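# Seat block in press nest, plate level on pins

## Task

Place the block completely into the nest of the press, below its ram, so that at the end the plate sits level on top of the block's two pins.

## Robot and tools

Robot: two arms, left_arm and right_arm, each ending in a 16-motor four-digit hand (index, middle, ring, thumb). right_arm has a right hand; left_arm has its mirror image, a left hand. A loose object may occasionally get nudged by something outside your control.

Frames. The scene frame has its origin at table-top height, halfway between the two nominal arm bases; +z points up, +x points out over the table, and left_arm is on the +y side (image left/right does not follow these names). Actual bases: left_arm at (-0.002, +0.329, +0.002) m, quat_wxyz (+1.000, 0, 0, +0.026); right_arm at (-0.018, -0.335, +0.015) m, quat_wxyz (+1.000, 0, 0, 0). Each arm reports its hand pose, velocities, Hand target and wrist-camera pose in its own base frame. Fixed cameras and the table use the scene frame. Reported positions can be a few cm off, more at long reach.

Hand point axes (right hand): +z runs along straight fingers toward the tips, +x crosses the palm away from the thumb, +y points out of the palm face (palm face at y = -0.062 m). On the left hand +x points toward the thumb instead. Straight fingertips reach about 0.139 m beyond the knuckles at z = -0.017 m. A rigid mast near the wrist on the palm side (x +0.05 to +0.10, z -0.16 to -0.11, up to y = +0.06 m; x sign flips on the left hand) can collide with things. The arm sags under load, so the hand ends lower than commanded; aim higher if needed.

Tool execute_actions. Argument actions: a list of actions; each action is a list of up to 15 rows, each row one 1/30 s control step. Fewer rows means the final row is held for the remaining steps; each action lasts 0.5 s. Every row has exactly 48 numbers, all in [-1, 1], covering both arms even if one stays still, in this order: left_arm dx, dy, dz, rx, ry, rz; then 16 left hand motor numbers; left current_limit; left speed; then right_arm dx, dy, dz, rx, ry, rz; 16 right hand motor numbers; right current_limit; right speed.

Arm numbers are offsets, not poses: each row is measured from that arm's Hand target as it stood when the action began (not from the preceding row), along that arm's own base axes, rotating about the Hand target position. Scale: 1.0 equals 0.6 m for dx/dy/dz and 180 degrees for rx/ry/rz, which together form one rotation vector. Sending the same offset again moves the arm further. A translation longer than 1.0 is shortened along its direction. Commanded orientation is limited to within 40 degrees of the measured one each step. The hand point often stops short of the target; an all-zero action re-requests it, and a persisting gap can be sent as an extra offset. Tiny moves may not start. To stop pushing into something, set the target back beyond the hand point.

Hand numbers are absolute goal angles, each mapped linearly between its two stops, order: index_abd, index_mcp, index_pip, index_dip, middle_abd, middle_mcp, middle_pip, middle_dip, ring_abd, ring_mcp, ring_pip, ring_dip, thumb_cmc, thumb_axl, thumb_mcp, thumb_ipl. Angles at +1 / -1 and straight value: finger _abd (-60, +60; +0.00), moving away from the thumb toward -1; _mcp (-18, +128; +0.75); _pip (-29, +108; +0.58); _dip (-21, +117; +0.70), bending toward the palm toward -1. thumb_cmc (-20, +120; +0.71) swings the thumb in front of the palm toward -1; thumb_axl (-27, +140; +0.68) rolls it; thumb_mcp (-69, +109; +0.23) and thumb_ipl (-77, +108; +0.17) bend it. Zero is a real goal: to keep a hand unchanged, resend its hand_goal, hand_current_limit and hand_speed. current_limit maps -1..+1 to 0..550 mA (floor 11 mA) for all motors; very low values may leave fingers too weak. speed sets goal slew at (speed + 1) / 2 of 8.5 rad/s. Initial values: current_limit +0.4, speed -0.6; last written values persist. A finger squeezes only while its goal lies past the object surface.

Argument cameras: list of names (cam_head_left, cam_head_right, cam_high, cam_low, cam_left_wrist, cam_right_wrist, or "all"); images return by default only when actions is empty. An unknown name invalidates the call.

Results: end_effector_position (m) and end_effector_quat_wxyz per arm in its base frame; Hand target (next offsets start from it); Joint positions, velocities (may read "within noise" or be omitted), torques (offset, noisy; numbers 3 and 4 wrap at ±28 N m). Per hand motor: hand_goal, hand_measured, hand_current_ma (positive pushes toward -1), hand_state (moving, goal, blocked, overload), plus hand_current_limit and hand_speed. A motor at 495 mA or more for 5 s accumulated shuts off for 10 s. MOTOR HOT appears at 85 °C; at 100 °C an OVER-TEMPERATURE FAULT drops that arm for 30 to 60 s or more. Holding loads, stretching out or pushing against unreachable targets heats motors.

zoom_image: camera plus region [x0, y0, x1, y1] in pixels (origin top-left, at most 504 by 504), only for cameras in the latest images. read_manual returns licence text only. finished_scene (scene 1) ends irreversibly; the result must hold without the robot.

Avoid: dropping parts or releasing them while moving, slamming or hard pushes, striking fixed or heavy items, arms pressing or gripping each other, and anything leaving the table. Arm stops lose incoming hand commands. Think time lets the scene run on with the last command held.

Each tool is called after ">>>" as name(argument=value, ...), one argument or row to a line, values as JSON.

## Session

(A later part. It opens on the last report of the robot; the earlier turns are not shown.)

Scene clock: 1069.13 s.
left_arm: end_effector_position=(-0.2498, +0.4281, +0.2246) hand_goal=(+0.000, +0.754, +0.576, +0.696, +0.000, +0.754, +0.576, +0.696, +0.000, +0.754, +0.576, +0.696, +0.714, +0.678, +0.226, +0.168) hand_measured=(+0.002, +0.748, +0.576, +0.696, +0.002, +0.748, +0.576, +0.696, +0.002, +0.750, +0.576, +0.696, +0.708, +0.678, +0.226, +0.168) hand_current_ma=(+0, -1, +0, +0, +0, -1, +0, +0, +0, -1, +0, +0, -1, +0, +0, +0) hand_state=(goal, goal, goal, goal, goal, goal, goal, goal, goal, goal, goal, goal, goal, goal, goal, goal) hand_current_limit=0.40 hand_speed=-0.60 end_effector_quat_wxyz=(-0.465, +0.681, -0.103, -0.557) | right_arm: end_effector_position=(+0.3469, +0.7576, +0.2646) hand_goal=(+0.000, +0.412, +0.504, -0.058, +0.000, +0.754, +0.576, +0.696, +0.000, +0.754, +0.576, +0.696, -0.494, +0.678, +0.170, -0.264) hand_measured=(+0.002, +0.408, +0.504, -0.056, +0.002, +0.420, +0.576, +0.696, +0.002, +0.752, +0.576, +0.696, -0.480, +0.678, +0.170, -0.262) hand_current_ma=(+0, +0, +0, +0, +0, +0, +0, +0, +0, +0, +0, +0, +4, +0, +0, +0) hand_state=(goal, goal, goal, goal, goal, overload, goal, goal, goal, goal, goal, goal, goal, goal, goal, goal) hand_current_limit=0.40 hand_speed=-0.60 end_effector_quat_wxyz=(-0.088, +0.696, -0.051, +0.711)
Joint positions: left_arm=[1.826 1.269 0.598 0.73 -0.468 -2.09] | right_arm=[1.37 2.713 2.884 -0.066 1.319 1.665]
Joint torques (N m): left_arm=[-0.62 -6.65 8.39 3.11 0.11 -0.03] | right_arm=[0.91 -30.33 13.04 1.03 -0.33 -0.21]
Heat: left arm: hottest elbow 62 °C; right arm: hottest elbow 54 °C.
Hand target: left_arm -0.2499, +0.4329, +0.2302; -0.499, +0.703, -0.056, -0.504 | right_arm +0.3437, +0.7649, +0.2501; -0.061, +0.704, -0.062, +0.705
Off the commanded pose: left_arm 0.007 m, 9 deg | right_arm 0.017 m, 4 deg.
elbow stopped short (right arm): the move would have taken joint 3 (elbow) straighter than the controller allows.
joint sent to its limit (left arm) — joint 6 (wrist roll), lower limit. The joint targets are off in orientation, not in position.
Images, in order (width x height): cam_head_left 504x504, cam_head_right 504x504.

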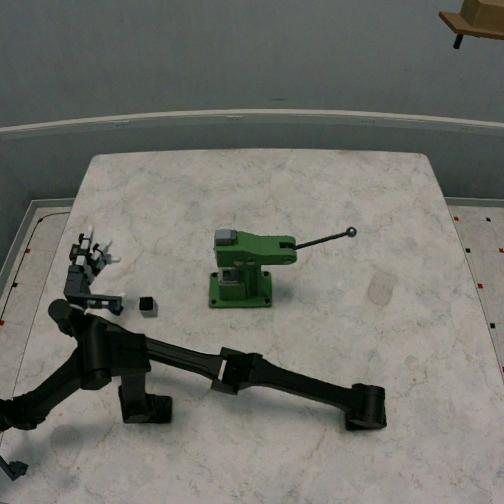

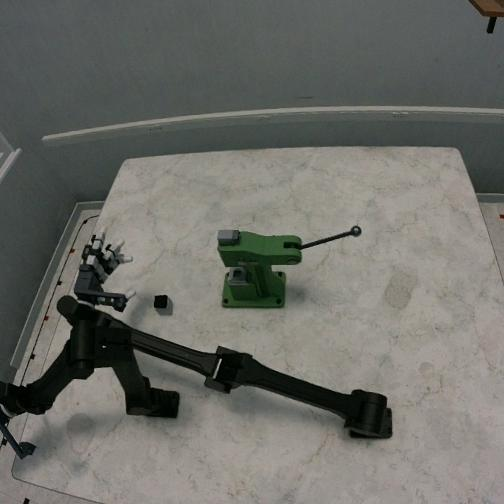

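>>> execute_actions(
  actions=[
    [[0,0,0,0,0,0,0,0.754,0.576,0.696,0,0.754,0.576,0.696,0,0.754,0.576,0.696,0.714,0.678,0.226,0.168,0.4,-0.6,-0.001,0.0056,-0.0722,0,0,0.037,0,0.411,0.285,0.406,0,0.754,0.576,0.696,0,0.754,0.576,0.696,-0.443,0.678,0.393,-0.643,0.4,-0.6]],
    [[0,0,0,0,0,0,0,0.754,0.576,0.696,0,0.754,0.576,0.696,0,0.754,0.576,0.696,0.714,0.678,0.226,0.168,0.4,-0.6,-0.001,0.0056,-0.0722,0,0,0.037,0,0.411,0.285,0.406,0,0.754,0.576,0.696,0,0.754,0.576,0.696,-0.443,0.678,0.393,-0.643,0.4,-0.6]],
    [[0,0,0,0,0,0,0,0.754,0.576,0.696,0,0.754,0.576,0.696,0,0.754,0.576,0.696,0.714,0.678,0.226,0.168,0.4,-0.6,-0.001,0.0056,-0.0722,0,0,0.037,0,0.411,0.285,0.406,0,0.754,0.576,0.696,0,0.754,0.576,0.696,-0.443,0.678,0.393,-0.643,0.4,-0.6]],
  ],
  cameras=["cam_head_left", "cam_head_right", "cam_right_wrist", "cam_low", "cam_high"],
)

Scene clock: 1165.97 s.
left_arm: end_effector_position=(-0.2497, +0.4282, +0.2246) hand_goal=(+0.000, +0.754, +0.576, +0.696, +0.000, +0.754, +0.576, +0.696, +0.000, +0.754, +0.576, +0.696, +0.714, +0.678, +0.226, +0.168) hand_measured=(+0.002, +0.748, +0.576, +0.696, +0.002, +0.748, +0.576, +0.696, +0.002, +0.750, +0.576, +0.696, +0.708, +0.678, +0.226, +0.168) hand_current_ma=(+0, -1, +0, +0, +0, -1, +0, +0, +0, -1, +0, +0, -1, +0, +0, +0) hand_state=(goal, goal, goal, goal, goal, goal, goal, goal, goal, goal, goal, goal, goal, goal, goal, goal) hand_current_limit=0.40 hand_speed=-0.60 end_effector_quat_wxyz=(-0.466, +0.681, -0.103, -0.556) | right_arm: end_effector_position=(+0.3493, +0.7700, +0.0965) hand_goal=(+0.000, +0.412, +0.286, +0.406, +0.000, +0.754, +0.576, +0.696, +0.000, +0.754, +0.576, +0.696, -0.442, +0.678, +0.394, -0.642) hand_measured=(+0.002, +0.410, +0.288, +0.404, +0.002, +0.418, +0.576, +0.696, +0.002, +0.752, +0.576, +0.696, -0.436, +0.678, +0.392, -0.640) hand_current_ma=(+0, +0, +0, +0, +0, +0, +0, +0, +0, +0, +0, +0, +1, +0, +0, +0) hand_state=(goal, goal, goal, goal, goal, overload, goal, goal, goal, goal, goal, goal, goal, goal, goal, goal) hand_current_limit=0.40 hand_speed=-0.60 end_effector_quat_wxyz=(-0.168, +0.712, +0.065, +0.679)
Joint positions: left_arm=[1.826 1.269 0.598 0.73 -0.467 -2.09] | right_arm=[1.372 2.566 2.187 0.336 1.037 1.758]
Joint torques (N m): left_arm=[0.21 -6.01 8.31 2.82 0.09 -0.07] | right_arm=[1.26 -35.43 9.13 2.52 -0.16 -0.24]
Heat: left arm: hottest elbow 48 °C; right arm: hottest elbow 58 °C.
Hand target: left_arm -0.2499, +0.4329, +0.2302; -0.499, +0.703, -0.056, -0.504 | right_arm +0.3418, +0.7750, +0.1201; -0.182, +0.704, +0.061, +0.684
Off the commanded pose: left_arm 0.007 m, 9 deg | right_arm 0.025 m, 2 deg.
joint sent to its limit (left arm) — joint 6 (wrist roll), lower limit. The joint targets are off in orientation, not in position.
camera_calibration:
cam_right_wrist: T_world_to_cam=[[0.209411, -0.491589, -0.845273, 0.426682], [-0.899776, 0.241552, -0.363394, 0.111271], [0.382818, 0.836656, -0.391737, -0.61685], [0, 0, 0, 1]] pos_world=[0.246909, 0.698965, 0.159455]
Images, in order (width x height): cam_head_left 504x504, cam_head_right 504x504, cam_high 504x504, cam_low 504x504, cam_right_wrist 504x504.

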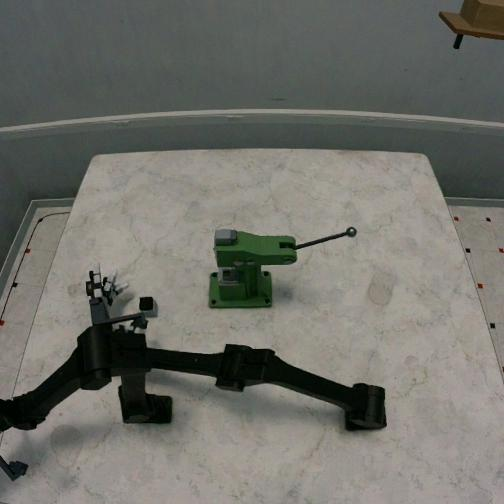

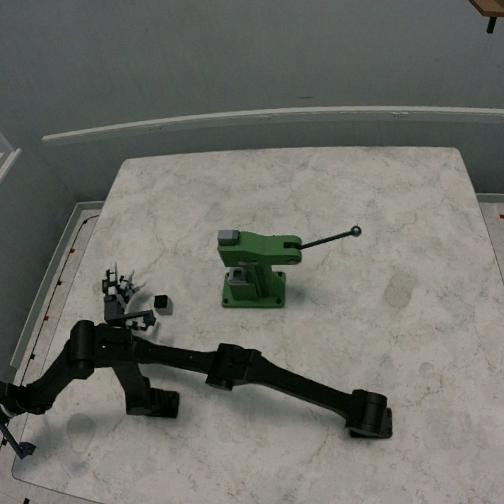

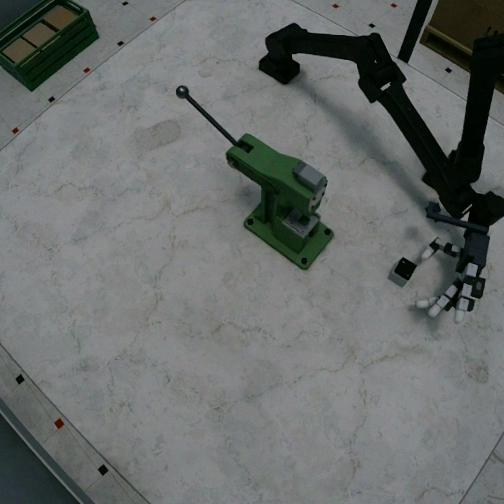

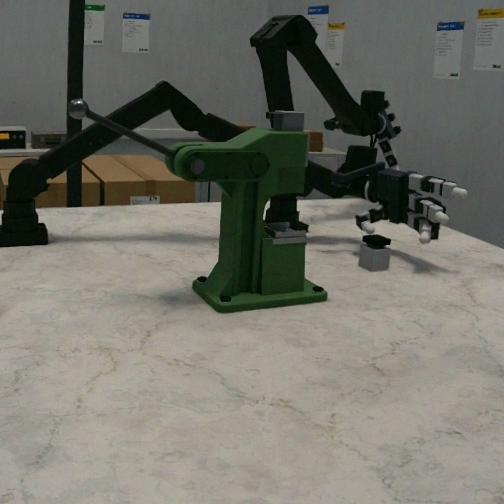

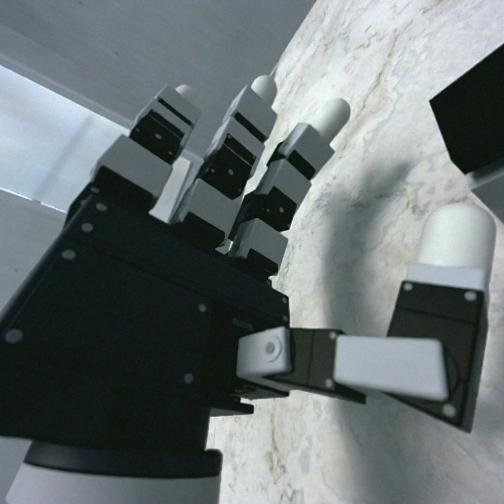

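>>> execute_actions(
  actions=[
    [[0,0,0,0,0,0,0,0.754,0.576,0.696,0,0.754,0.576,0.696,0,0.754,0.576,0.696,0.714,0.678,0.226,0.168,0.4,-0.6,-0.006,0,-0.042,0,0,0,0,0.411,0.285,0.406,0,0.754,0.576,0.696,0,0.754,0.576,0.696,-0.443,0.678,0.393,-0.643,0.4,-0.6]],
    [[0,0,0,0,0,0,0,0.754,0.576,0.696,0,0.754,0.576,0.696,0,0.754,0.576,0.696,0.714,0.678,0.226,0.168,0.4,-0.6,-0.006,0,-0.042,0,0,0,0,0.411,0.285,0.406,0,0.754,0.576,0.696,0,0.754,0.576,0.696,-0.443,0.678,0.393,-0.643,0.4,-0.6]],
  ],
  cameras=["cam_low","cam_high","cam_head_left"],
)

Scene clock: 1218.63 s.
left_arm: end_effector_position=(-0.2497, +0.4282, +0.2246) hand_goal=(+0.000, +0.754, +0.576, +0.696, +0.000, +0.754, +0.576, +0.696, +0.000, +0.754, +0.576, +0.696, +0.714, +0.678, +0.226, +0.168) hand_measured=(+0.002, +0.748, +0.576, +0.696, +0.002, +0.748, +0.576, +0.696, +0.002, +0.750, +0.576, +0.696, +0.708, +0.678, +0.226, +0.168) hand_current_ma=(+0, -1, +0, +0, +0, -1, +0, +0, +0, -1, +0, +0, -1, +0, +0, +0) hand_state=(goal, goal, goal, goal, goal, goal, goal, goal, goal, goal, goal, goal, goal, goal, goal, goal) hand_current_limit=0.40 hand_speed=-0.60 end_effector_quat_wxyz=(-0.466, +0.681, -0.103, -0.556) | right_arm: end_effector_position=(+0.3429, +0.7725, +0.0978) hand_goal=(+0.000, +0.412, +0.286, +0.406, +0.000, +0.754, +0.576, +0.696, +0.000, +0.754, +0.576, +0.696, -0.442, +0.678, +0.394, -0.642) hand_measured=(+0.002, +0.410, +0.288, +0.404, +0.002, +0.418, +0.576, +0.696, +0.002, +0.752, +0.576, +0.696, -0.436, +0.678, +0.392, -0.640) hand_current_ma=(+0, +0, +0, +0, +0, +0, +0, +0, +0, +0, +0, +0, +1, +0, +0, +0) hand_state=(goal, goal, goal, goal, goal, overload, goal, goal, goal, goal, goal, goal, goal, goal, goal, goal) hand_current_limit=0.40 hand_speed=-0.60 end_effector_quat_wxyz=(-0.191, +0.701, +0.047, +0.685)
Joint positions: left_arm=[1.826 1.269 0.598 0.73 -0.467 -2.09] | right_arm=[1.38 2.566 2.174 0.415 1.042 1.757]
Joint torques (N m): left_arm=[-0.67 -5.83 8.32 2.85 0.15 -0.06] | right_arm=[1.2 -29.45 9.03 2.43 -0.11 -0.23]
Heat: left arm: hottest elbow 47 °C; right arm: hottest shoulder 53 °C.
Hand target: left_arm -0.2499, +0.4329, +0.2302; -0.499, +0.703, -0.056, -0.504 | right_arm +0.3347, +0.7749, +0.0697; -0.182, +0.704, +0.061, +0.684
Off the commanded pose: left_arm 0.007 m, 9 deg | right_arm 0.029 m, 2 deg.
joint sent to its limit (left arm) — joint 6 (wrist roll), lower limit. The joint targets are off in orientation, not in position.
Images, in order (width x height): cam_head_left 504x504, cam_high 504x504, cam_low 504x504.

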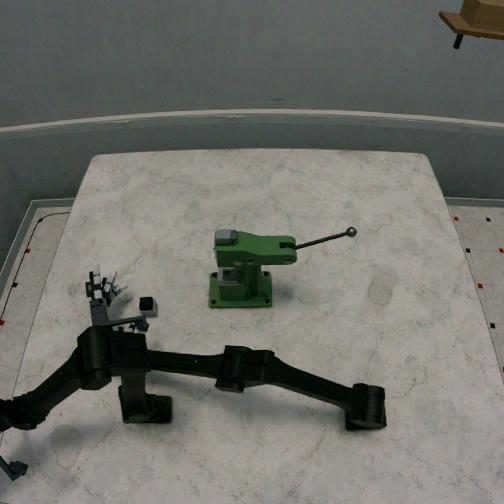

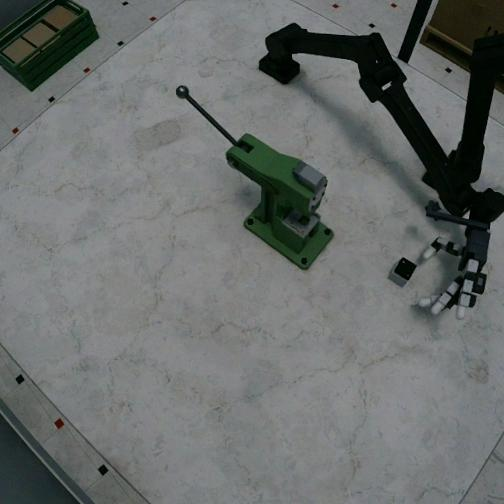

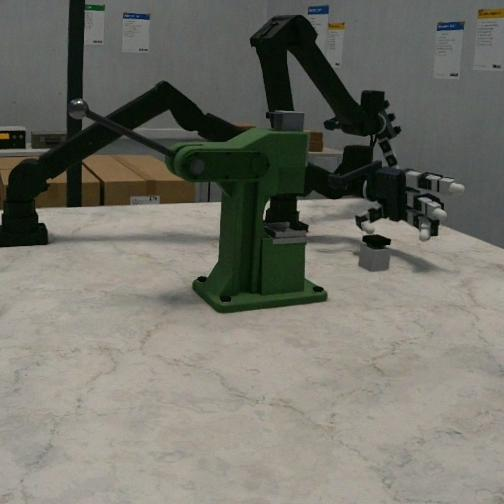

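>>> zoom_image(
  camera="cam_low",
  region=[250, 100, 480, 290],
)

>>> zoom_image(
  camera="cam_high",
  region=[370, 130, 504, 330],
)

>>> zoom_image(
  camera="cam_head_left",
  region=[50, 240, 220, 440],
)

Scaled by 2.191 from the camera's 504x504 image, which has a finer 720x720 frame.

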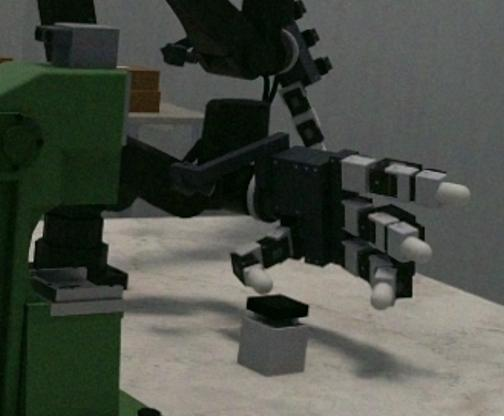

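Scaled by 2.520 from the camera's 504x504 image, which has a finer 720x720 frame.

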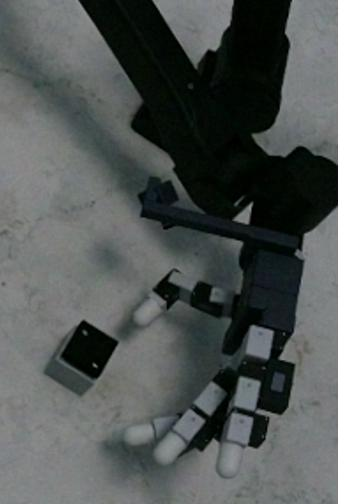

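Scaled by 2.520 from the camera's 504x504 image, which has a finer 720x720 frame.

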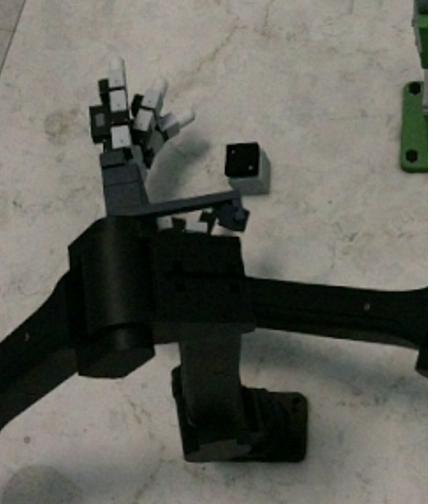

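>>> execute_actions(
  actions=[],
  cameras=["cam_head_right","cam_left_wrist","cam_right_wrist"],
)

>>> zoom_image(
  camera="cam_head_right",
  region=[60, 240, 230, 440],
)

Scene clock: 1314.30 s.
left_arm: end_effector_position=(-0.2497, +0.4282, +0.2246) hand_goal=(+0.000, +0.754, +0.576, +0.696, +0.000, +0.754, +0.576, +0.696, +0.000, +0.754, +0.576, +0.696, +0.714, +0.678, +0.226, +0.168) hand_measured=(+0.002, +0.748, +0.576, +0.696, +0.002, +0.748, +0.576, +0.696, +0.002, +0.750, +0.576, +0.696, +0.708, +0.678, +0.226, +0.168) hand_current_ma=(+0, -1, +0, +0, +0, -1, +0, +0, +0, -1, +0, +0, -1, +0, +0, +0) hand_state=(goal, goal, goal, goal, goal, goal, goal, goal, goal, goal, goal, goal, goal, goal, goal, goal) hand_current_limit=0.40 hand_speed=-0.60 end_effector_quat_wxyz=(-0.466, +0.681, -0.103, -0.556) | right_arm: end_effector_position=(+0.3429, +0.7725, +0.0978) hand_goal=(+0.000, +0.412, +0.286, +0.406, +0.000, +0.754, +0.576, +0.696, +0.000, +0.754, +0.576, +0.696, -0.442, +0.678, +0.394, -0.642) hand_measured=(+0.002, +0.410, +0.288, +0.404, +0.002, +0.418, +0.576, +0.696, +0.002, +0.752, +0.576, +0.696, -0.436, +0.678, +0.392, -0.640) hand_current_ma=(+0, +0, +0, +0, +0, +0, +0, +0, +0, +0, +0, +0, +1, +0, +0, +0) hand_state=(goal, goal, goal, goal, goal, overload, goal, goal, goal, goal, goal, goal, goal, goal, goal, goal) hand_current_limit=0.40 hand_speed=-0.60 end_effector_quat_wxyz=(-0.191, +0.701, +0.046, +0.685)
Joint positions: left_arm=[1.826 1.269 0.598 0.73 -0.467 -2.09] | right_arm=[1.38 2.566 2.174 0.415 1.042 1.757]
Joint velocities: within noise
Joint torques (N m): left_arm=[-1.03 -6.07 8.12 2.74 0.09 -0.03] | right_arm=[1.26 -29.33 9.03 2.41 -0.1 -0.23]
Heat: left arm: hottest elbow 47 °C; right arm: hottest elbow 53 °C.
Hand target: left_arm -0.2499, +0.4329, +0.2302; -0.499, +0.703, -0.056, -0.504 | right_arm +0.3347, +0.7750, +0.0697; -0.182, +0.704, +0.061, +0.684
Off the commanded pose: left_arm 0.007 m, 9 deg | right_arm 0.029 m, 2 deg.
camera_calibration:
cam_left_wrist: T_world_to_cam=[[0.0984077, 0.0779137, 0.992091, -0.260132], [0.970886, -0.226302, -0.0785318, 0.286995], [0.218393, 0.970936, -0.0979152, -0.222468], [0, 0, 0, 1]] pos_world=[-0.204455, 0.301217, 0.25883]
cam_right_wrist: T_world_to_cam=[[0.222328, -0.437078, -0.871512, 0.386431], [-0.89603, 0.260756, -0.359356, 0.0888264], [0.384318, 0.860796, -0.333662, -0.640861], [0, 0, 0, 1]] pos_world=[0.239971, 0.697389, 0.154869]
Images, in order (width x height): cam_head_right 504x504, cam_left_wrist 504x504, cam_right_wrist 504x504.

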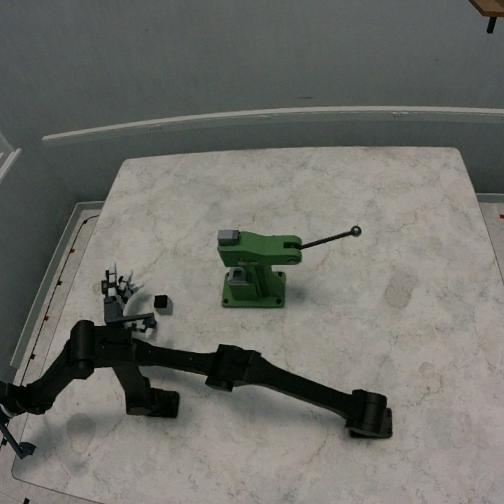

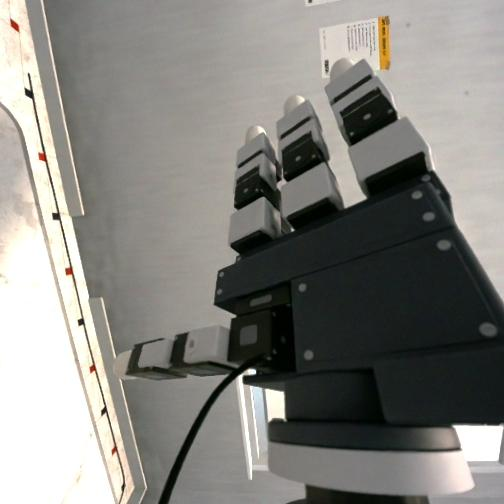

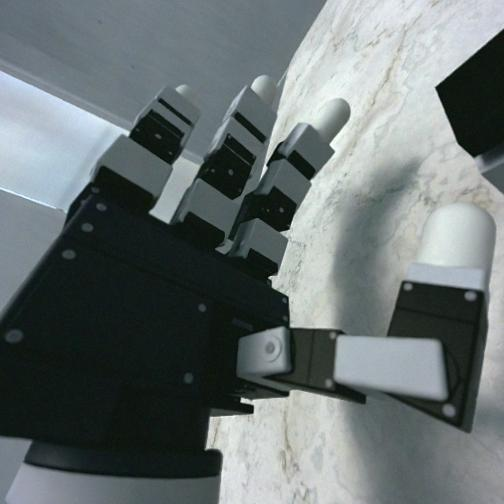

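Scaled by 2.520 from the camera's 504x504 image, which has a finer 720x720 frame.

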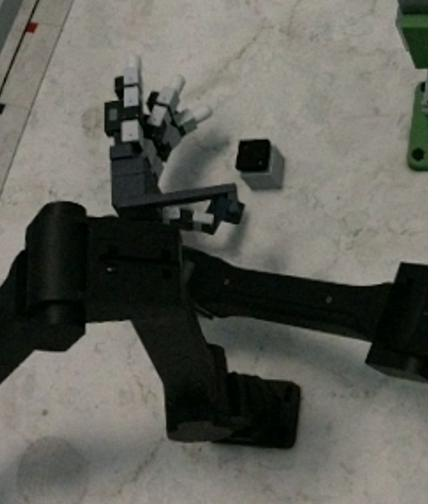

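>>> execute_actions(
  actions=[
    [[0,0,0,0,0,0,0,0.754,0.576,0.696,0,0.754,0.576,0.696,0,0.754,0.576,0.696,0.714,0.678,0.226,0.168,0.4,-0.6,0,0,0,0,0,0,0,0.411,0.285,0.406,0,0.754,0.576,0.696,0,0.754,0.576,0.696,-0.443,0.678,0.393,-0.643,0.4,-0.6]],
  ],
)

Scene clock: 1355.93 s.
left_arm: end_effector_position=(-0.2497, +0.4282, +0.2246) hand_goal=(+0.000, +0.754, +0.576, +0.696, +0.000, +0.754, +0.576, +0.696, +0.000, +0.754, +0.576, +0.696, +0.714, +0.678, +0.226, +0.168) hand_measured=(+0.002, +0.748, +0.576, +0.696, +0.002, +0.748, +0.576, +0.696, +0.002, +0.750, +0.576, +0.696, +0.708, +0.678, +0.226, +0.168) hand_current_ma=(+0, -1, +0, +0, +0, -1, +0, +0, +0, -1, +0, +0, -1, +0, +0, +0) hand_state=(goal, goal, goal, goal, goal, goal, goal, goal, goal, goal, goal, goal, goal, goal, goal, goal) hand_current_limit=0.40 hand_speed=-0.60 end_effector_quat_wxyz=(-0.466, +0.681, -0.103, -0.556) | right_arm: end_effector_position=(+0.3429, +0.7725, +0.0979) hand_goal=(+0.000, +0.412, +0.286, +0.406, +0.000, +0.754, +0.576, +0.696, +0.000, +0.754, +0.576, +0.696, -0.442, +0.678, +0.394, -0.642) hand_measured=(+0.002, +0.410, +0.288, +0.404, +0.002, +0.418, +0.576, +0.696, +0.002, +0.752, +0.576, +0.696, -0.436, +0.678, +0.392, -0.640) hand_current_ma=(+0, +0, +0, +0, +0, +0, +0, +0, +0, +0, +0, +0, +1, +0, +0, +0) hand_state=(goal, goal, goal, goal, goal, overload, goal, goal, goal, goal, goal, goal, goal, goal, goal, goal) hand_current_limit=0.40 hand_speed=-0.60 end_effector_quat_wxyz=(-0.191, +0.701, +0.047, +0.685)
Joint positions: left_arm=[1.826 1.269 0.598 0.73 -0.467 -2.09] | right_arm=[1.38 2.566 2.174 0.415 1.042 1.756]
Joint torques (N m): left_arm=[-1.26 -6.53 8.46 3.18 0.09 -0.03] | right_arm=[1.26 -29.33 9.03 2.4 -0.1 -0.23]
Heat: left arm: hottest elbow 47 °C; right arm: hottest elbow 52 °C.
Hand target: left_arm -0.2499, +0.4329, +0.2302; -0.499, +0.703, -0.056, -0.504 | right_arm +0.3347, +0.7749, +0.0697; -0.182, +0.704, +0.061, +0.684
Off the commanded pose: left_arm 0.007 m, 9 deg | right_arm 0.029 m, 2 deg.
joint sent to its limit (left arm) — joint 6 (wrist roll), lower limit. The joint targets are off in orientation, not in position.

>>> execute_actions(
  actions=[
    [[0,0,0,0,0,0,0,0.754,0.576,0.696,0,0.754,0.576,0.696,0,0.754,0.576,0.696,0.714,0.678,0.226,0.168,0.4,-0.6,0.012,0,-0.025,0,0,0,0,0.411,0.285,0.406,0,0.754,0.576,0.696,0,0.754,0.576,0.696,-0.443,0.678,0.393,-0.643,0.4,-0.6]],
  ],
)

Scene clock: 1361.53 s.
left_arm: end_effector_position=(-0.2497, +0.4282, +0.2246) hand_goal=(+0.000, +0.754, +0.576, +0.696, +0.000, +0.754, +0.576, +0.696, +0.000, +0.754, +0.576, +0.696, +0.714, +0.678, +0.226, +0.168) hand_measured=(+0.002, +0.748, +0.576, +0.696, +0.002, +0.748, +0.576, +0.696, +0.002, +0.750, +0.576, +0.696, +0.708, +0.678, +0.226, +0.168) hand_current_ma=(+0, -1, +0, +0, +0, -1, +0, +0, +0, -1, +0, +0, -1, +0, +0, +0) hand_state=(goal, goal, goal, goal, goal, goal, goal, goal, goal, goal, goal, goal, goal, goal, goal, goal) hand_current_limit=0.40 hand_speed=-0.60 end_effector_quat_wxyz=(-0.466, +0.681, -0.103, -0.556) | right_arm: end_effector_position=(+0.3429, +0.7730, +0.0783) hand_goal=(+0.000, +0.412, +0.286, +0.406, +0.000, +0.754, +0.576, +0.696, +0.000, +0.754, +0.576, +0.696, -0.442, +0.678, +0.394, -0.642) hand_measured=(+0.002, +0.410, +0.288, +0.404, +0.002, +0.418, +0.576, +0.696, +0.002, +0.752, +0.576, +0.696, -0.436, +0.678, +0.392, -0.640) hand_current_ma=(+0, +0, +0, +0, +0, +0, +0, +0, +0, +0, +0, +0, +1, +0, +0, +0) hand_state=(goal, goal, goal, goal, goal, overload, goal, goal, goal, goal, goal, goal, goal, goal, goal, goal) hand_current_limit=0.40 hand_speed=-0.60 end_effector_quat_wxyz=(-0.189, +0.703, +0.052, +0.684)
Joint positions: left_arm=[1.826 1.269 0.598 0.73 -0.467 -2.09] | right_arm=[1.38 2.592 2.174 0.431 1.037 1.756]
Joint torques (N m): left_arm=[0.26 -6.65 8.27 3.12 0.06 -0.04] | right_arm=[0.73 -29.45 9.89 2.35 -0.23 -0.23]
Heat: left arm: hottest elbow 47 °C; right arm: hottest elbow 52 °C.
Hand target: left_arm -0.2499, +0.4329, +0.2302; -0.499, +0.703, -0.056, -0.504 | right_arm +0.3419, +0.7749, +0.0547; -0.182, +0.704, +0.061, +0.684
Off the commanded pose: left_arm 0.007 m, 9 deg | right_arm 0.024 m, 1 deg.
joint sent to its limit (left arm) — joint 6 (wrist roll), lower limit. The joint targets are off in orientation, not in position.

>>> execute_actions(
  actions=[
    [[0,0,0,0,0,0,0,0.754,0.576,0.696,0,0.754,0.576,0.696,0,0.754,0.576,0.696,0.714,0.678,0.226,0.168,0.4,-0.6,0,0,-0.03,0,0,0,0,0.411,0.285,0.406,0,0.754,0.576,0.696,0,0.754,0.576,0.696,-0.443,0.678,0.393,-0.643,0.4,-0.6]],
    [[0,0,0,0,0,0,0,0.754,0.576,0.696,0,0.754,0.576,0.696,0,0.754,0.576,0.696,0.714,0.678,0.226,0.168,0.4,-0.6,0,0,-0.02,0,0,0,0,0.411,0.285,0.406,0,0.754,0.576,0.696,0,0.754,0.576,0.696,-0.443,0.678,0.393,-0.643,0.4,-0.6]],
  ],
  cameras=["cam_low","cam_high","cam_right_wrist"],
)

>>> zoom_image(
  camera="cam_low",
  region=[330, 150, 480, 290],
)

>>> zoom_image(
  camera="cam_high",
  region=[380, 210, 500, 330],
)

Scene clock: 1376.83 s.
left_arm: end_effector_position=(-0.2497, +0.4282, +0.2246) hand_goal=(+0.000, +0.754, +0.576, +0.696, +0.000, +0.754, +0.576, +0.696, +0.000, +0.754, +0.576, +0.696, +0.714, +0.678, +0.226, +0.168) hand_measured=(+0.002, +0.748, +0.576, +0.696, +0.002, +0.748, +0.576, +0.696, +0.002, +0.750, +0.576, +0.696, +0.708, +0.678, +0.226, +0.168) hand_current_ma=(+0, -1, +0, +0, +0, -1, +0, +0, +0, -1, +0, +0, -1, +0, +0, +0) hand_state=(goal, goal, goal, goal, goal, goal, goal, goal, goal, goal, goal, goal, goal, goal, goal, goal) hand_current_limit=0.40 hand_speed=-0.60 end_effector_quat_wxyz=(-0.466, +0.681, -0.103, -0.556) | right_arm: end_effector_position=(+0.3425, +0.7709, +0.0428) hand_goal=(+0.000, +0.412, +0.286, +0.406, +0.000, +0.754, +0.576, +0.696, +0.000, +0.754, +0.576, +0.696, -0.442, +0.678, +0.394, -0.642) hand_measured=(+0.002, +0.410, +0.288, +0.404, +0.002, +0.418, +0.576, +0.696, +0.002, +0.752, +0.576, +0.696, -0.436, +0.678, +0.392, -0.640) hand_current_ma=(+0, +0, +0, +0, +0, +0, +0, +0, +0, +0, +0, +0, +1, +0, +0, +0) hand_state=(goal, goal, goal, goal, goal, overload, goal, goal, goal, goal, goal, goal, goal, goal, goal, goal) hand_current_limit=0.40 hand_speed=-0.60 end_effector_quat_wxyz=(-0.184, +0.705, +0.057, +0.682)
Joint positions: left_arm=[1.826 1.269 0.598 0.73 -0.467 -2.09] | right_arm=[1.38 2.64 2.174 0.463 1.037 1.756]
Joint torques (N m): left_arm=[-1.03 -6.24 8.2 3.07 0.09 -0.05] | right_arm=[0.67 -29.16 11.1 2.41 -0.21 -0.22]
Heat: left arm: hottest elbow 47 °C; right arm: hottest elbow 53 °C.
Hand target: left_arm -0.2499, +0.4329, +0.2302; -0.499, +0.703, -0.056, -0.504 | right_arm +0.3419, +0.7749, +0.0247; -0.182, +0.704, +0.061, +0.684
Off the commanded pose: left_arm 0.007 m, 9 deg | right_arm 0.019 m, 1 deg.
joint sent to its limit (left arm) — joint 6 (wrist roll), lower limit. The joint targets are off in orientation, not in position.
camera_calibration:
cam_right_wrist: T_world_to_cam=[[0.220612, -0.458265, -0.861002, 0.354344], [-0.89913, 0.246572, -0.361618, 0.0812251], [0.378016, 0.85393, -0.357643, -0.649247], [0, 0, 0, 1]] pos_world=[0.240285, 0.696767, 0.102265]
Images, in order (width x height): cam_high 504x504, cam_low 504x504, cam_right_wrist 504x504.

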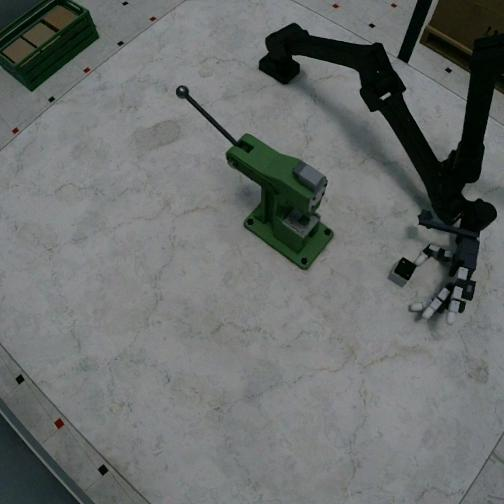

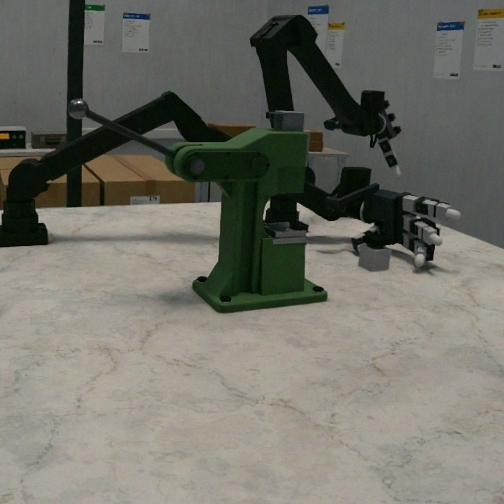

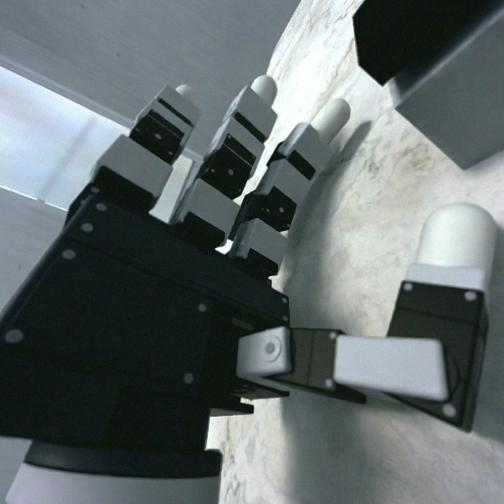

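Scaled by 3.360 from the camera's 504x504 image, which has a finer 720x720 frame.

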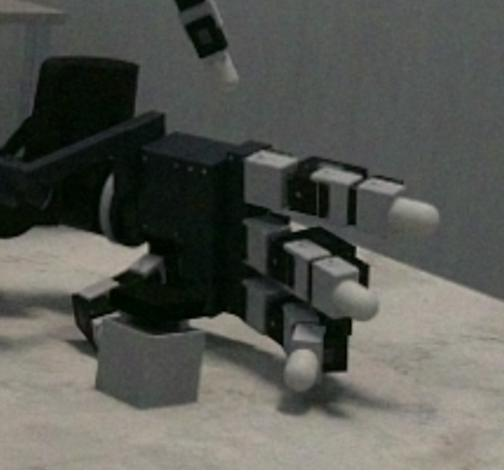

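Scaled by 4.200 from the camera's 504x504 image, which has a finer 720x720 frame.

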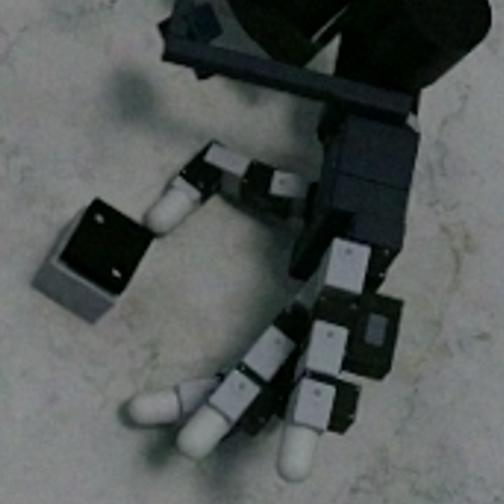

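>>> execute_actions(
  actions=[
    [[0,0,0,0,0,0,0,0.754,0.576,0.696,0,0.754,0.576,0.696,0,0.754,0.576,0.696,0.714,0.678,0.226,0.168,0.4,-0.6,0.012,0,0.075,0,0,0,0,0.411,0.285,0.406,0,0.754,0.576,0.696,0,0.754,0.576,0.696,-0.443,0.678,0.393,-0.643,0.4,-0.6]],
  ],
)

Scene clock: 1453.23 s.
left_arm: end_effector_position=(-0.2497, +0.4282, +0.2246) hand_goal=(+0.000, +0.754, +0.576, +0.696, +0.000, +0.754, +0.576, +0.696, +0.000, +0.754, +0.576, +0.696, +0.714, +0.678, +0.226, +0.168) hand_measured=(+0.002, +0.748, +0.576, +0.696, +0.002, +0.748, +0.576, +0.696, +0.002, +0.750, +0.576, +0.696, +0.708, +0.678, +0.226, +0.168) hand_current_ma=(+0, -1, +0, +0, +0, -1, +0, +0, +0, -1, +0, +0, -1, +0, +0, +0) hand_state=(goal, goal, goal, goal, goal, goal, goal, goal, goal, goal, goal, goal, goal, goal, goal, goal) hand_current_limit=0.40 hand_speed=-0.60 end_effector_quat_wxyz=(-0.466, +0.681, -0.103, -0.556) | right_arm: end_effector_position=(+0.3424, +0.7712, +0.0399) hand_goal=(+0.000, +0.412, +0.286, +0.406, +0.000, +0.754, +0.576, +0.696, +0.000, +0.754, +0.576, +0.696, -0.442, +0.678, +0.394, -0.642) hand_measured=(+0.002, +0.410, +0.288, +0.404, +0.002, +0.418, +0.576, +0.696, +0.002, +0.752, +0.576, +0.696, -0.436, +0.678, +0.392, -0.640) hand_current_ma=(+0, +0, +0, +0, +0, +0, +0, +0, +0, +0, +0, +0, +1, +0, +0, +0) hand_state=(goal, goal, goal, goal, goal, overload, goal, goal, goal, goal, goal, goal, goal, goal, goal, goal) hand_current_limit=0.40 hand_speed=-0.60 end_effector_quat_wxyz=(-0.175, +0.710, +0.070, +0.678)
Joint positions: left_arm=[1.826 1.269 0.598 0.73 -0.467 -2.09] | right_arm=[1.38 2.64 2.174 0.431 1.028 1.755]
Joint torques (N m): left_arm=[-1.08 -5.6 8.1 3.03 0.14 -0.11] | right_arm=[0.03 -35.37 10.44 1.4 -0.17 -0.23]
Heat: left arm: hottest elbow 47 °C; right arm: hottest elbow 58 °C.
Hand target: left_arm -0.2499, +0.4329, +0.2302; -0.499, +0.703, -0.056, -0.504 | right_arm +0.3491, +0.7749, +0.0697; -0.182, +0.704, +0.061, +0.684
Off the commanded pose: left_arm 0.007 m, 9 deg | right_arm 0.031 m, 2 deg.
joint sent to its limit (left arm) — joint 6 (wrist roll), lower limit. The joint targets are off in orientation, not in position.

>>> execute_actions(
  actions=[
    [[0,0,0,0,0,0,0,0.754,0.576,0.696,0,0.754,0.576,0.696,0,0.754,0.576,0.696,0.714,0.678,0.226,0.168,0.4,-0.6,0.005,0,0.035,0,0,0,0,0.411,0.285,0.406,0,0.754,0.576,0.696,0,0.754,0.576,0.696,-0.443,0.678,0.393,-0.643,0.4,-0.6]],
  ],
)

Scene clock: 1461.00 s.
left_arm: end_effector_position=(-0.2497, +0.4282, +0.2246) hand_goal=(+0.000, +0.754, +0.576, +0.696, +0.000, +0.754, +0.576, +0.696, +0.000, +0.754, +0.576, +0.696, +0.714, +0.678, +0.226, +0.168) hand_measured=(+0.002, +0.748, +0.576, +0.696, +0.002, +0.748, +0.576, +0.696, +0.002, +0.750, +0.576, +0.696, +0.708, +0.678, +0.226, +0.168) hand_current_ma=(+0, -1, +0, +0, +0, -1, +0, +0, +0, -1, +0, +0, -1, +0, +0, +0) hand_state=(goal, goal, goal, goal, goal, goal, goal, goal, goal, goal, goal, goal, goal, goal, goal, goal) hand_current_limit=0.40 hand_speed=-0.60 end_effector_quat_wxyz=(-0.466, +0.681, -0.103, -0.556) | right_arm: end_effector_position=(+0.3427, +0.7732, +0.0631) hand_goal=(+0.000, +0.412, +0.286, +0.406, +0.000, +0.754, +0.576, +0.696, +0.000, +0.754, +0.576, +0.696, -0.442, +0.678, +0.394, -0.642) hand_measured=(+0.002, +0.410, +0.288, +0.404, +0.002, +0.418, +0.576, +0.696, +0.002, +0.752, +0.576, +0.696, -0.436, +0.678, +0.392, -0.640) hand_current_ma=(+0, +0, +0, +0, +0, +0, +0, +0, +0, +0, +0, +0, +1, +0, +0, +0) hand_state=(goal, goal, goal, goal, goal, overload, goal, goal, goal, goal, goal, goal, goal, goal, goal, goal) hand_current_limit=0.40 hand_speed=-0.60 end_effector_quat_wxyz=(-0.177, +0.709, +0.071, +0.678)
Joint positions: left_arm=[1.826 1.269 0.598 0.73 -0.467 -2.09] | right_arm=[1.38 2.608 2.174 0.402 1.025 1.754]
Joint torques (N m): left_arm=[-1.26 -6.42 8.47 2.7 0.13 -0.05] | right_arm=[-0.38 -35.08 10.66 1.44 -0.17 -0.23]
Heat: left arm: hottest elbow 47 °C; right arm: hottest elbow 58 °C.
Hand target: left_arm -0.2499, +0.4329, +0.2302; -0.499, +0.703, -0.056, -0.504 | right_arm +0.3521, +0.7749, +0.0908; -0.182, +0.704, +0.061, +0.684
Off the commanded pose: left_arm 0.007 m, 9 deg | right_arm 0.029 m, 2 deg.
joint sent to its limit (left arm) — joint 6 (wrist roll), lower limit. The joint targets are off in orientation, not in position.

>>> execute_actions(
  actions=[
    [[0,0,0,0,0,0,0,0.754,0.576,0.696,0,0.754,0.576,0.696,0,0.754,0.576,0.696,0.714,0.678,0.226,0.168,0.4,-0.6,0.015,-0.05,0,0,0,0,0,0.411,0.285,0.406,0,0.754,0.576,0.696,0,0.754,0.576,0.696,-0.443,0.678,0.393,-0.643,0.4,-0.6]],
  ],
  cameras=["cam_high","cam_low","cam_head_left"],
)

>>> zoom_image(
  camera="cam_high",
  region=[380, 210, 500, 330],
)

>>> zoom_image(
  camera="cam_low",
  region=[330, 170, 450, 290],
)

>>> zoom_image(
  camera="cam_head_left",
  region=[80, 240, 200, 360],
)

Scene clock: 1475.20 s.
left_arm: end_effector_position=(-0.2497, +0.4282, +0.2246) hand_goal=(+0.000, +0.754, +0.576, +0.696, +0.000, +0.754, +0.576, +0.696, +0.000, +0.754, +0.576, +0.696, +0.714, +0.678, +0.226, +0.168) hand_measured=(+0.002, +0.748, +0.576, +0.696, +0.002, +0.748, +0.576, +0.696, +0.002, +0.750, +0.576, +0.696, +0.708, +0.678, +0.226, +0.168) hand_current_ma=(+0, -1, +0, +0, +0, -1, +0, +0, +0, -1, +0, +0, -1, +0, +0, +0) hand_state=(goal, goal, goal, goal, goal, goal, goal, goal, goal, goal, goal, goal, goal, goal, goal, goal) hand_current_limit=0.40 hand_speed=-0.60 end_effector_quat_wxyz=(-0.466, +0.681, -0.103, -0.556) | right_arm: end_effector_position=(+0.3570, +0.7448, +0.0669) hand_goal=(+0.000, +0.412, +0.286, +0.406, +0.000, +0.754, +0.576, +0.696, +0.000, +0.754, +0.576, +0.696, -0.442, +0.678, +0.394, -0.642) hand_measured=(+0.002, +0.410, +0.288, +0.404, +0.002, +0.418, +0.576, +0.696, +0.002, +0.752, +0.576, +0.696, -0.436, +0.678, +0.392, -0.640) hand_current_ma=(+0, +0, +0, +0, +0, +0, +0, +0, +0, +0, +0, +0, +1, +0, +0, +0) hand_state=(goal, goal, goal, goal, goal, overload, goal, goal, goal, goal, goal, goal, goal, goal, goal, goal) hand_current_limit=0.40 hand_speed=-0.60 end_effector_quat_wxyz=(-0.172, +0.711, +0.071, +0.678)
Joint positions: left_arm=[1.826 1.269 0.598 0.73 -0.467 -2.09] | right_arm=[1.355 2.529 2.027 0.461 1.006 1.754]
Joint torques (N m): left_arm=[-0.85 -7.24 8.16 2.77 0.13 -0.1] | right_arm=[-0.03 -34.61 8.61 2.48 -0.16 -0.22]
Heat: left arm: hottest elbow 47 °C; right arm: hottest elbow 58 °C.
Hand target: left_arm -0.2499, +0.4329, +0.2302; -0.499, +0.703, -0.056, -0.504 | right_arm +0.3610, +0.7450, +0.0909; -0.182, +0.704, +0.061, +0.684
Off the commanded pose: left_arm 0.007 m, 9 deg | right_arm 0.024 m, 2 deg.
joint sent to its limit (left arm) — joint 6 (wrist roll), lower limit. The joint targets are off in orientation, not in position.
Images, in order (width x height): cam_head_left 504x504, cam_high 504x504, cam_low 504x504.

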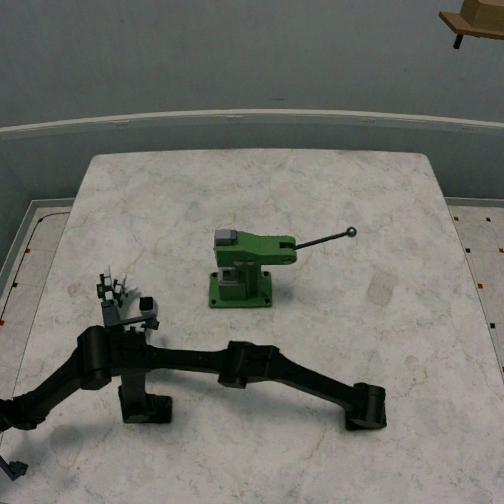

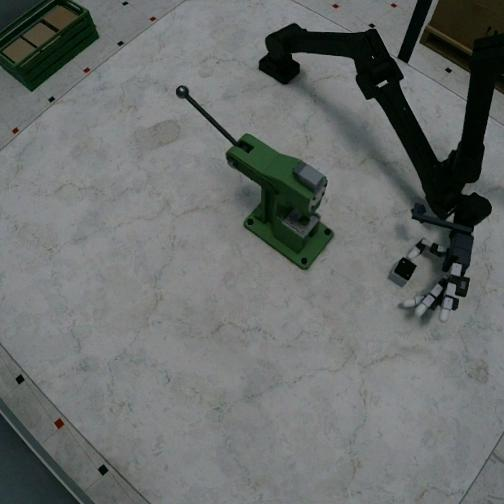

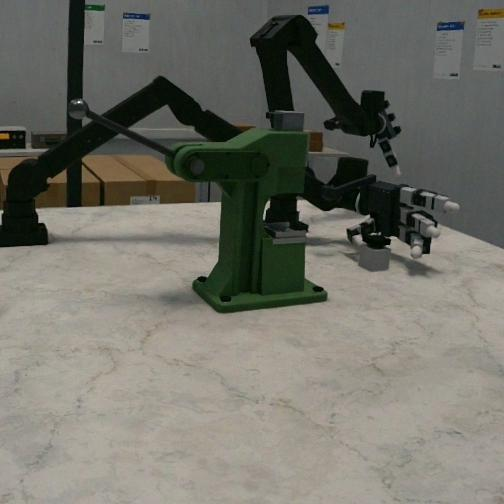

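Scaled by 4.200 from the camera's 504x504 image, which has a finer 720x720 frame.

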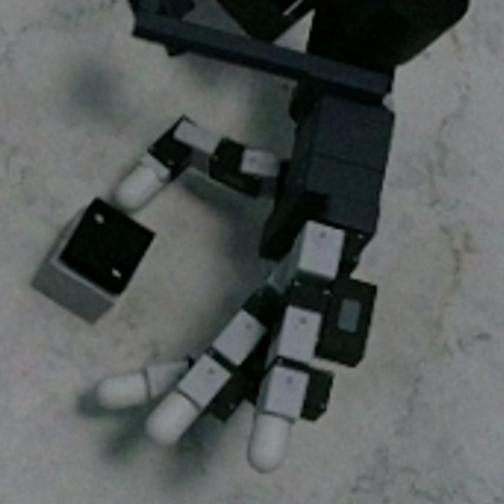

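Scaled by 4.200 from the camera's 504x504 image, which has a finer 720x720 frame.

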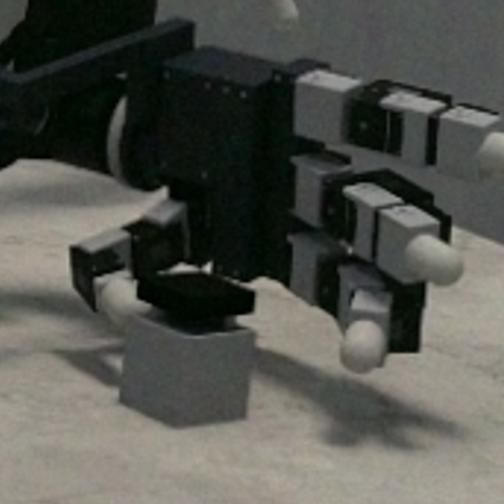

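Scaled by 4.200 from the camera's 504x504 image, which has a finer 720x720 frame.

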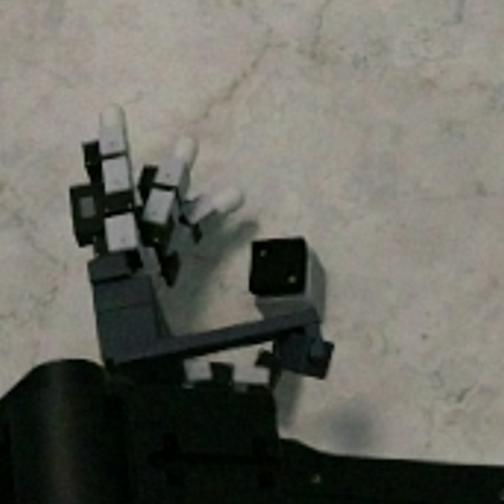

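>>> execute_actions(
  actions=[
    [[0,0,0,0,0,0,0,0.754,0.576,0.696,0,0.754,0.576,0.696,0,0.754,0.576,0.696,0.714,0.678,0.226,0.168,0.4,-0.6,-0.015,-0.03,-0.03,0,0,0,0,0.411,0.285,0.406,0,0.754,0.576,0.696,0,0.754,0.576,0.696,-0.443,0.678,0.393,-0.643,0.4,-0.6]],
  ],
)

Scene clock: 1537.03 s.
left_arm: end_effector_position=(-0.2497, +0.4282, +0.2246) hand_goal=(+0.000, +0.754, +0.576, +0.696, +0.000, +0.754, +0.576, +0.696, +0.000, +0.754, +0.576, +0.696, +0.714, +0.678, +0.226, +0.168) hand_measured=(+0.002, +0.748, +0.576, +0.696, +0.002, +0.748, +0.576, +0.696, +0.002, +0.750, +0.576, +0.696, +0.708, +0.678, +0.226, +0.168) hand_current_ma=(+0, -1, +0, +0, +0, -1, +0, +0, +0, -1, +0, +0, -1, +0, +0, +0) hand_state=(goal, goal, goal, goal, goal, goal, goal, goal, goal, goal, goal, goal, goal, goal, goal, goal) hand_current_limit=0.40 hand_speed=-0.60 end_effector_quat_wxyz=(-0.466, +0.681, -0.103, -0.556) | right_arm: end_effector_position=(+0.3525, +0.7238, +0.0475) hand_goal=(+0.000, +0.412, +0.286, +0.406, +0.000, +0.754, +0.576, +0.696, +0.000, +0.754, +0.576, +0.696, -0.442, +0.678, +0.394, -0.642) hand_measured=(+0.002, +0.410, +0.288, +0.404, +0.002, +0.418, +0.576, +0.696, +0.002, +0.752, +0.576, +0.696, -0.436, +0.678, +0.392, -0.640) hand_current_ma=(+0, +0, +0, +0, +0, +0, +0, +0, +0, +0, +0, +0, +1, +0, +0, +0) hand_state=(goal, goal, goal, goal, goal, overload, goal, goal, goal, goal, goal, goal, goal, goal, goal, goal) hand_current_limit=0.40 hand_speed=-0.60 end_effector_quat_wxyz=(-0.169, +0.712, +0.071, +0.678)
Joint positions: left_arm=[1.826 1.269 0.598 0.73 -0.467 -2.09] | right_arm=[1.355 2.505 1.92 0.54 1.011 1.754]
Joint torques (N m): left_arm=[-0.32 -6.36 8.21 3.04 0.07 -0.05] | right_arm=[0.62 -33.96 8.31 2.48 -0.12 -0.22]
Heat: left arm: hottest elbow 47 °C; right arm: hottest shoulder 69 °C.
Hand target: left_arm -0.2499, +0.4329, +0.2302; -0.499, +0.703, -0.056, -0.504 | right_arm +0.3520, +0.7269, +0.0726; -0.182, +0.704, +0.061, +0.684
Off the commanded pose: left_arm 0.007 m, 9 deg | right_arm 0.026 m, 2 deg.
joint sent to its limit (left arm) — joint 6 (wrist roll), lower limit. The joint targets are off in orientation, not in position.

>>> execute_actions(
  actions=[
    [[0,0,0,0,0,0,0,0.754,0.576,0.696,0,0.754,0.576,0.696,0,0.754,0.576,0.696,0.714,0.678,0.226,0.168,0.4,-0.6,-0.01,-0.004,0.02,0,0,0,0,0.411,0.285,0.406,0,0.754,0.576,0.696,0,0.754,0.576,0.696,-0.443,0.678,0.393,-0.643,0.4,-0.6]],
  ],
  cameras=["cam_high","cam_low","cam_head_left"],
)

>>> zoom_image(
  camera="cam_high",
  region=[370, 220, 470, 320],
)

>>> zoom_image(
  camera="cam_low",
  region=[330, 190, 430, 290],
)

Scene clock: 1551.33 s.
left_arm: end_effector_position=(-0.2497, +0.4282, +0.2246) hand_goal=(+0.000, +0.754, +0.576, +0.696, +0.000, +0.754, +0.576, +0.696, +0.000, +0.754, +0.576, +0.696, +0.714, +0.678, +0.226, +0.168) hand_measured=(+0.002, +0.748, +0.576, +0.696, +0.002, +0.748, +0.576, +0.696, +0.002, +0.750, +0.576, +0.696, +0.708, +0.678, +0.226, +0.168) hand_current_ma=(+0, -1, +0, +0, +0, -1, +0, +0, +0, -1, +0, +0, -1, +0, +0, +0) hand_state=(goal, goal, goal, goal, goal, goal, goal, goal, goal, goal, goal, goal, goal, goal, goal, goal) hand_current_limit=0.40 hand_speed=-0.60 end_effector_quat_wxyz=(-0.466, +0.681, -0.103, -0.556) | right_arm: end_effector_position=(+0.3520, +0.7209, +0.0649) hand_goal=(+0.000, +0.412, +0.286, +0.406, +0.000, +0.754, +0.576, +0.696, +0.000, +0.754, +0.576, +0.696, -0.442, +0.678, +0.394, -0.642) hand_measured=(+0.002, +0.410, +0.288, +0.404, +0.002, +0.418, +0.576, +0.696, +0.002, +0.752, +0.576, +0.696, -0.436, +0.678, +0.392, -0.640) hand_current_ma=(+0, +0, +0, +0, +0, +0, +0, +0, +0, +0, +0, +0, +1, +0, +0, +0) hand_state=(goal, goal, goal, goal, goal, overload, goal, goal, goal, goal, goal, goal, goal, goal, goal, goal) hand_current_limit=0.40 hand_speed=-0.60 end_effector_quat_wxyz=(-0.173, +0.710, +0.065, +0.680)
Joint positions: left_arm=[1.826 1.269 0.598 0.73 -0.467 -2.09] | right_arm=[1.355 2.473 1.902 0.541 1.015 1.754]
Joint torques (N m): left_arm=[-0.26 -6.24 8.16 2.97 0.11 -0.05] | right_arm=[1.14 -33.32 8.27 2.15 -0.04 -0.22]
Heat: left arm: hottest elbow 47 °C; right arm: hottest shoulder 66 °C.
Hand target: left_arm -0.2499, +0.4329, +0.2302; -0.499, +0.703, -0.056, -0.504 | right_arm +0.3460, +0.7246, +0.0849; -0.183, +0.704, +0.061, +0.684
Off the commanded pose: left_arm 0.007 m, 9 deg | right_arm 0.021 m, 1 deg.
joint sent to its limit (left arm) — joint 6 (wrist roll), lower limit. The joint targets are off in orientation, not in position.
Images, in order (width x height): cam_head_left 504x504, cam_high 504x504, cam_low 504x504.

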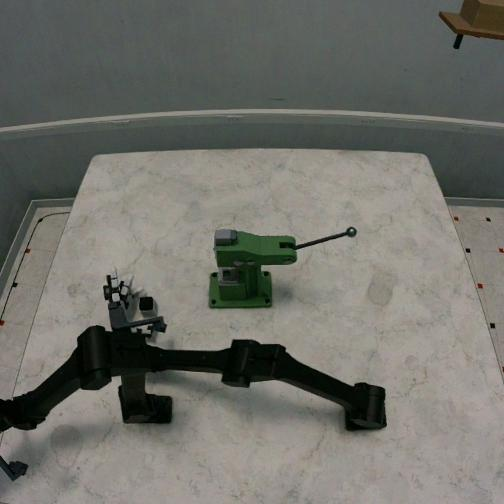

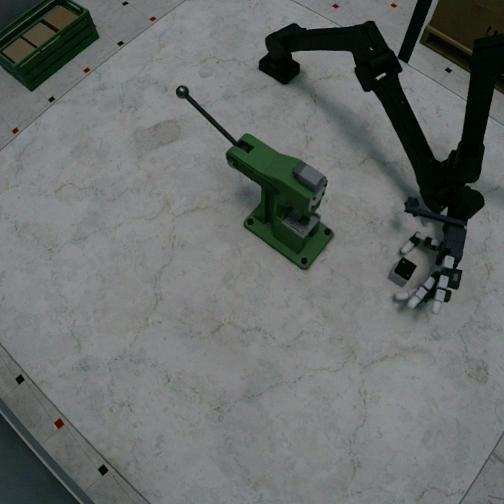

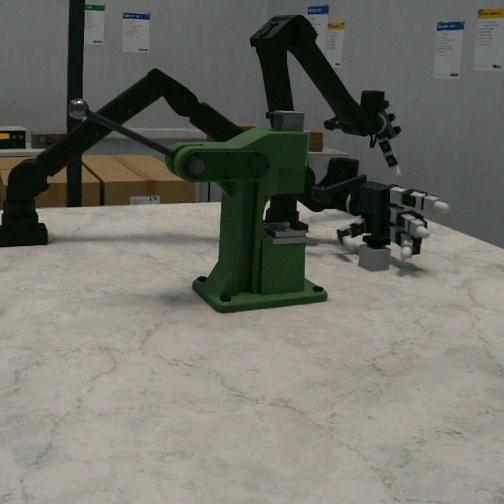

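Scaled by 5.040 from the camera's 504x504 image, which has a finer 720x720 frame.

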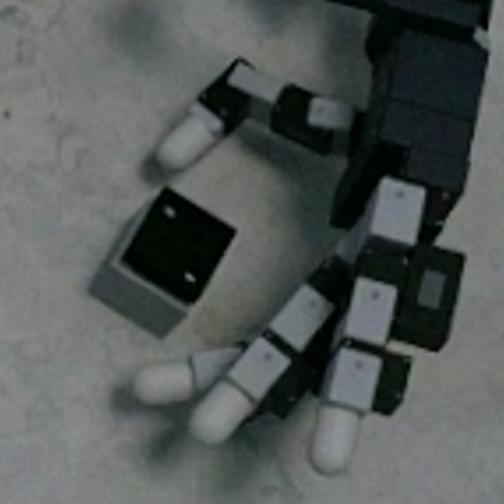

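Scaled by 5.040 from the camera's 504x504 image, which has a finer 720x720 frame.

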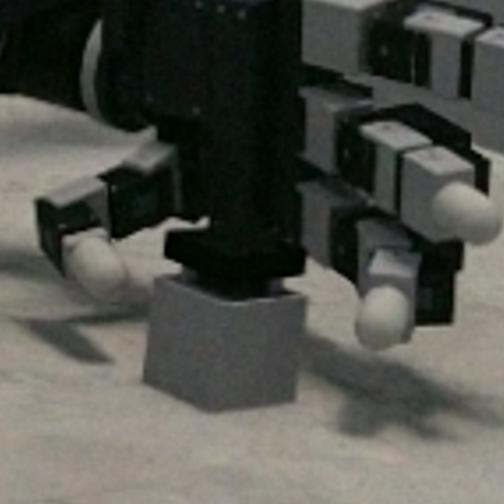

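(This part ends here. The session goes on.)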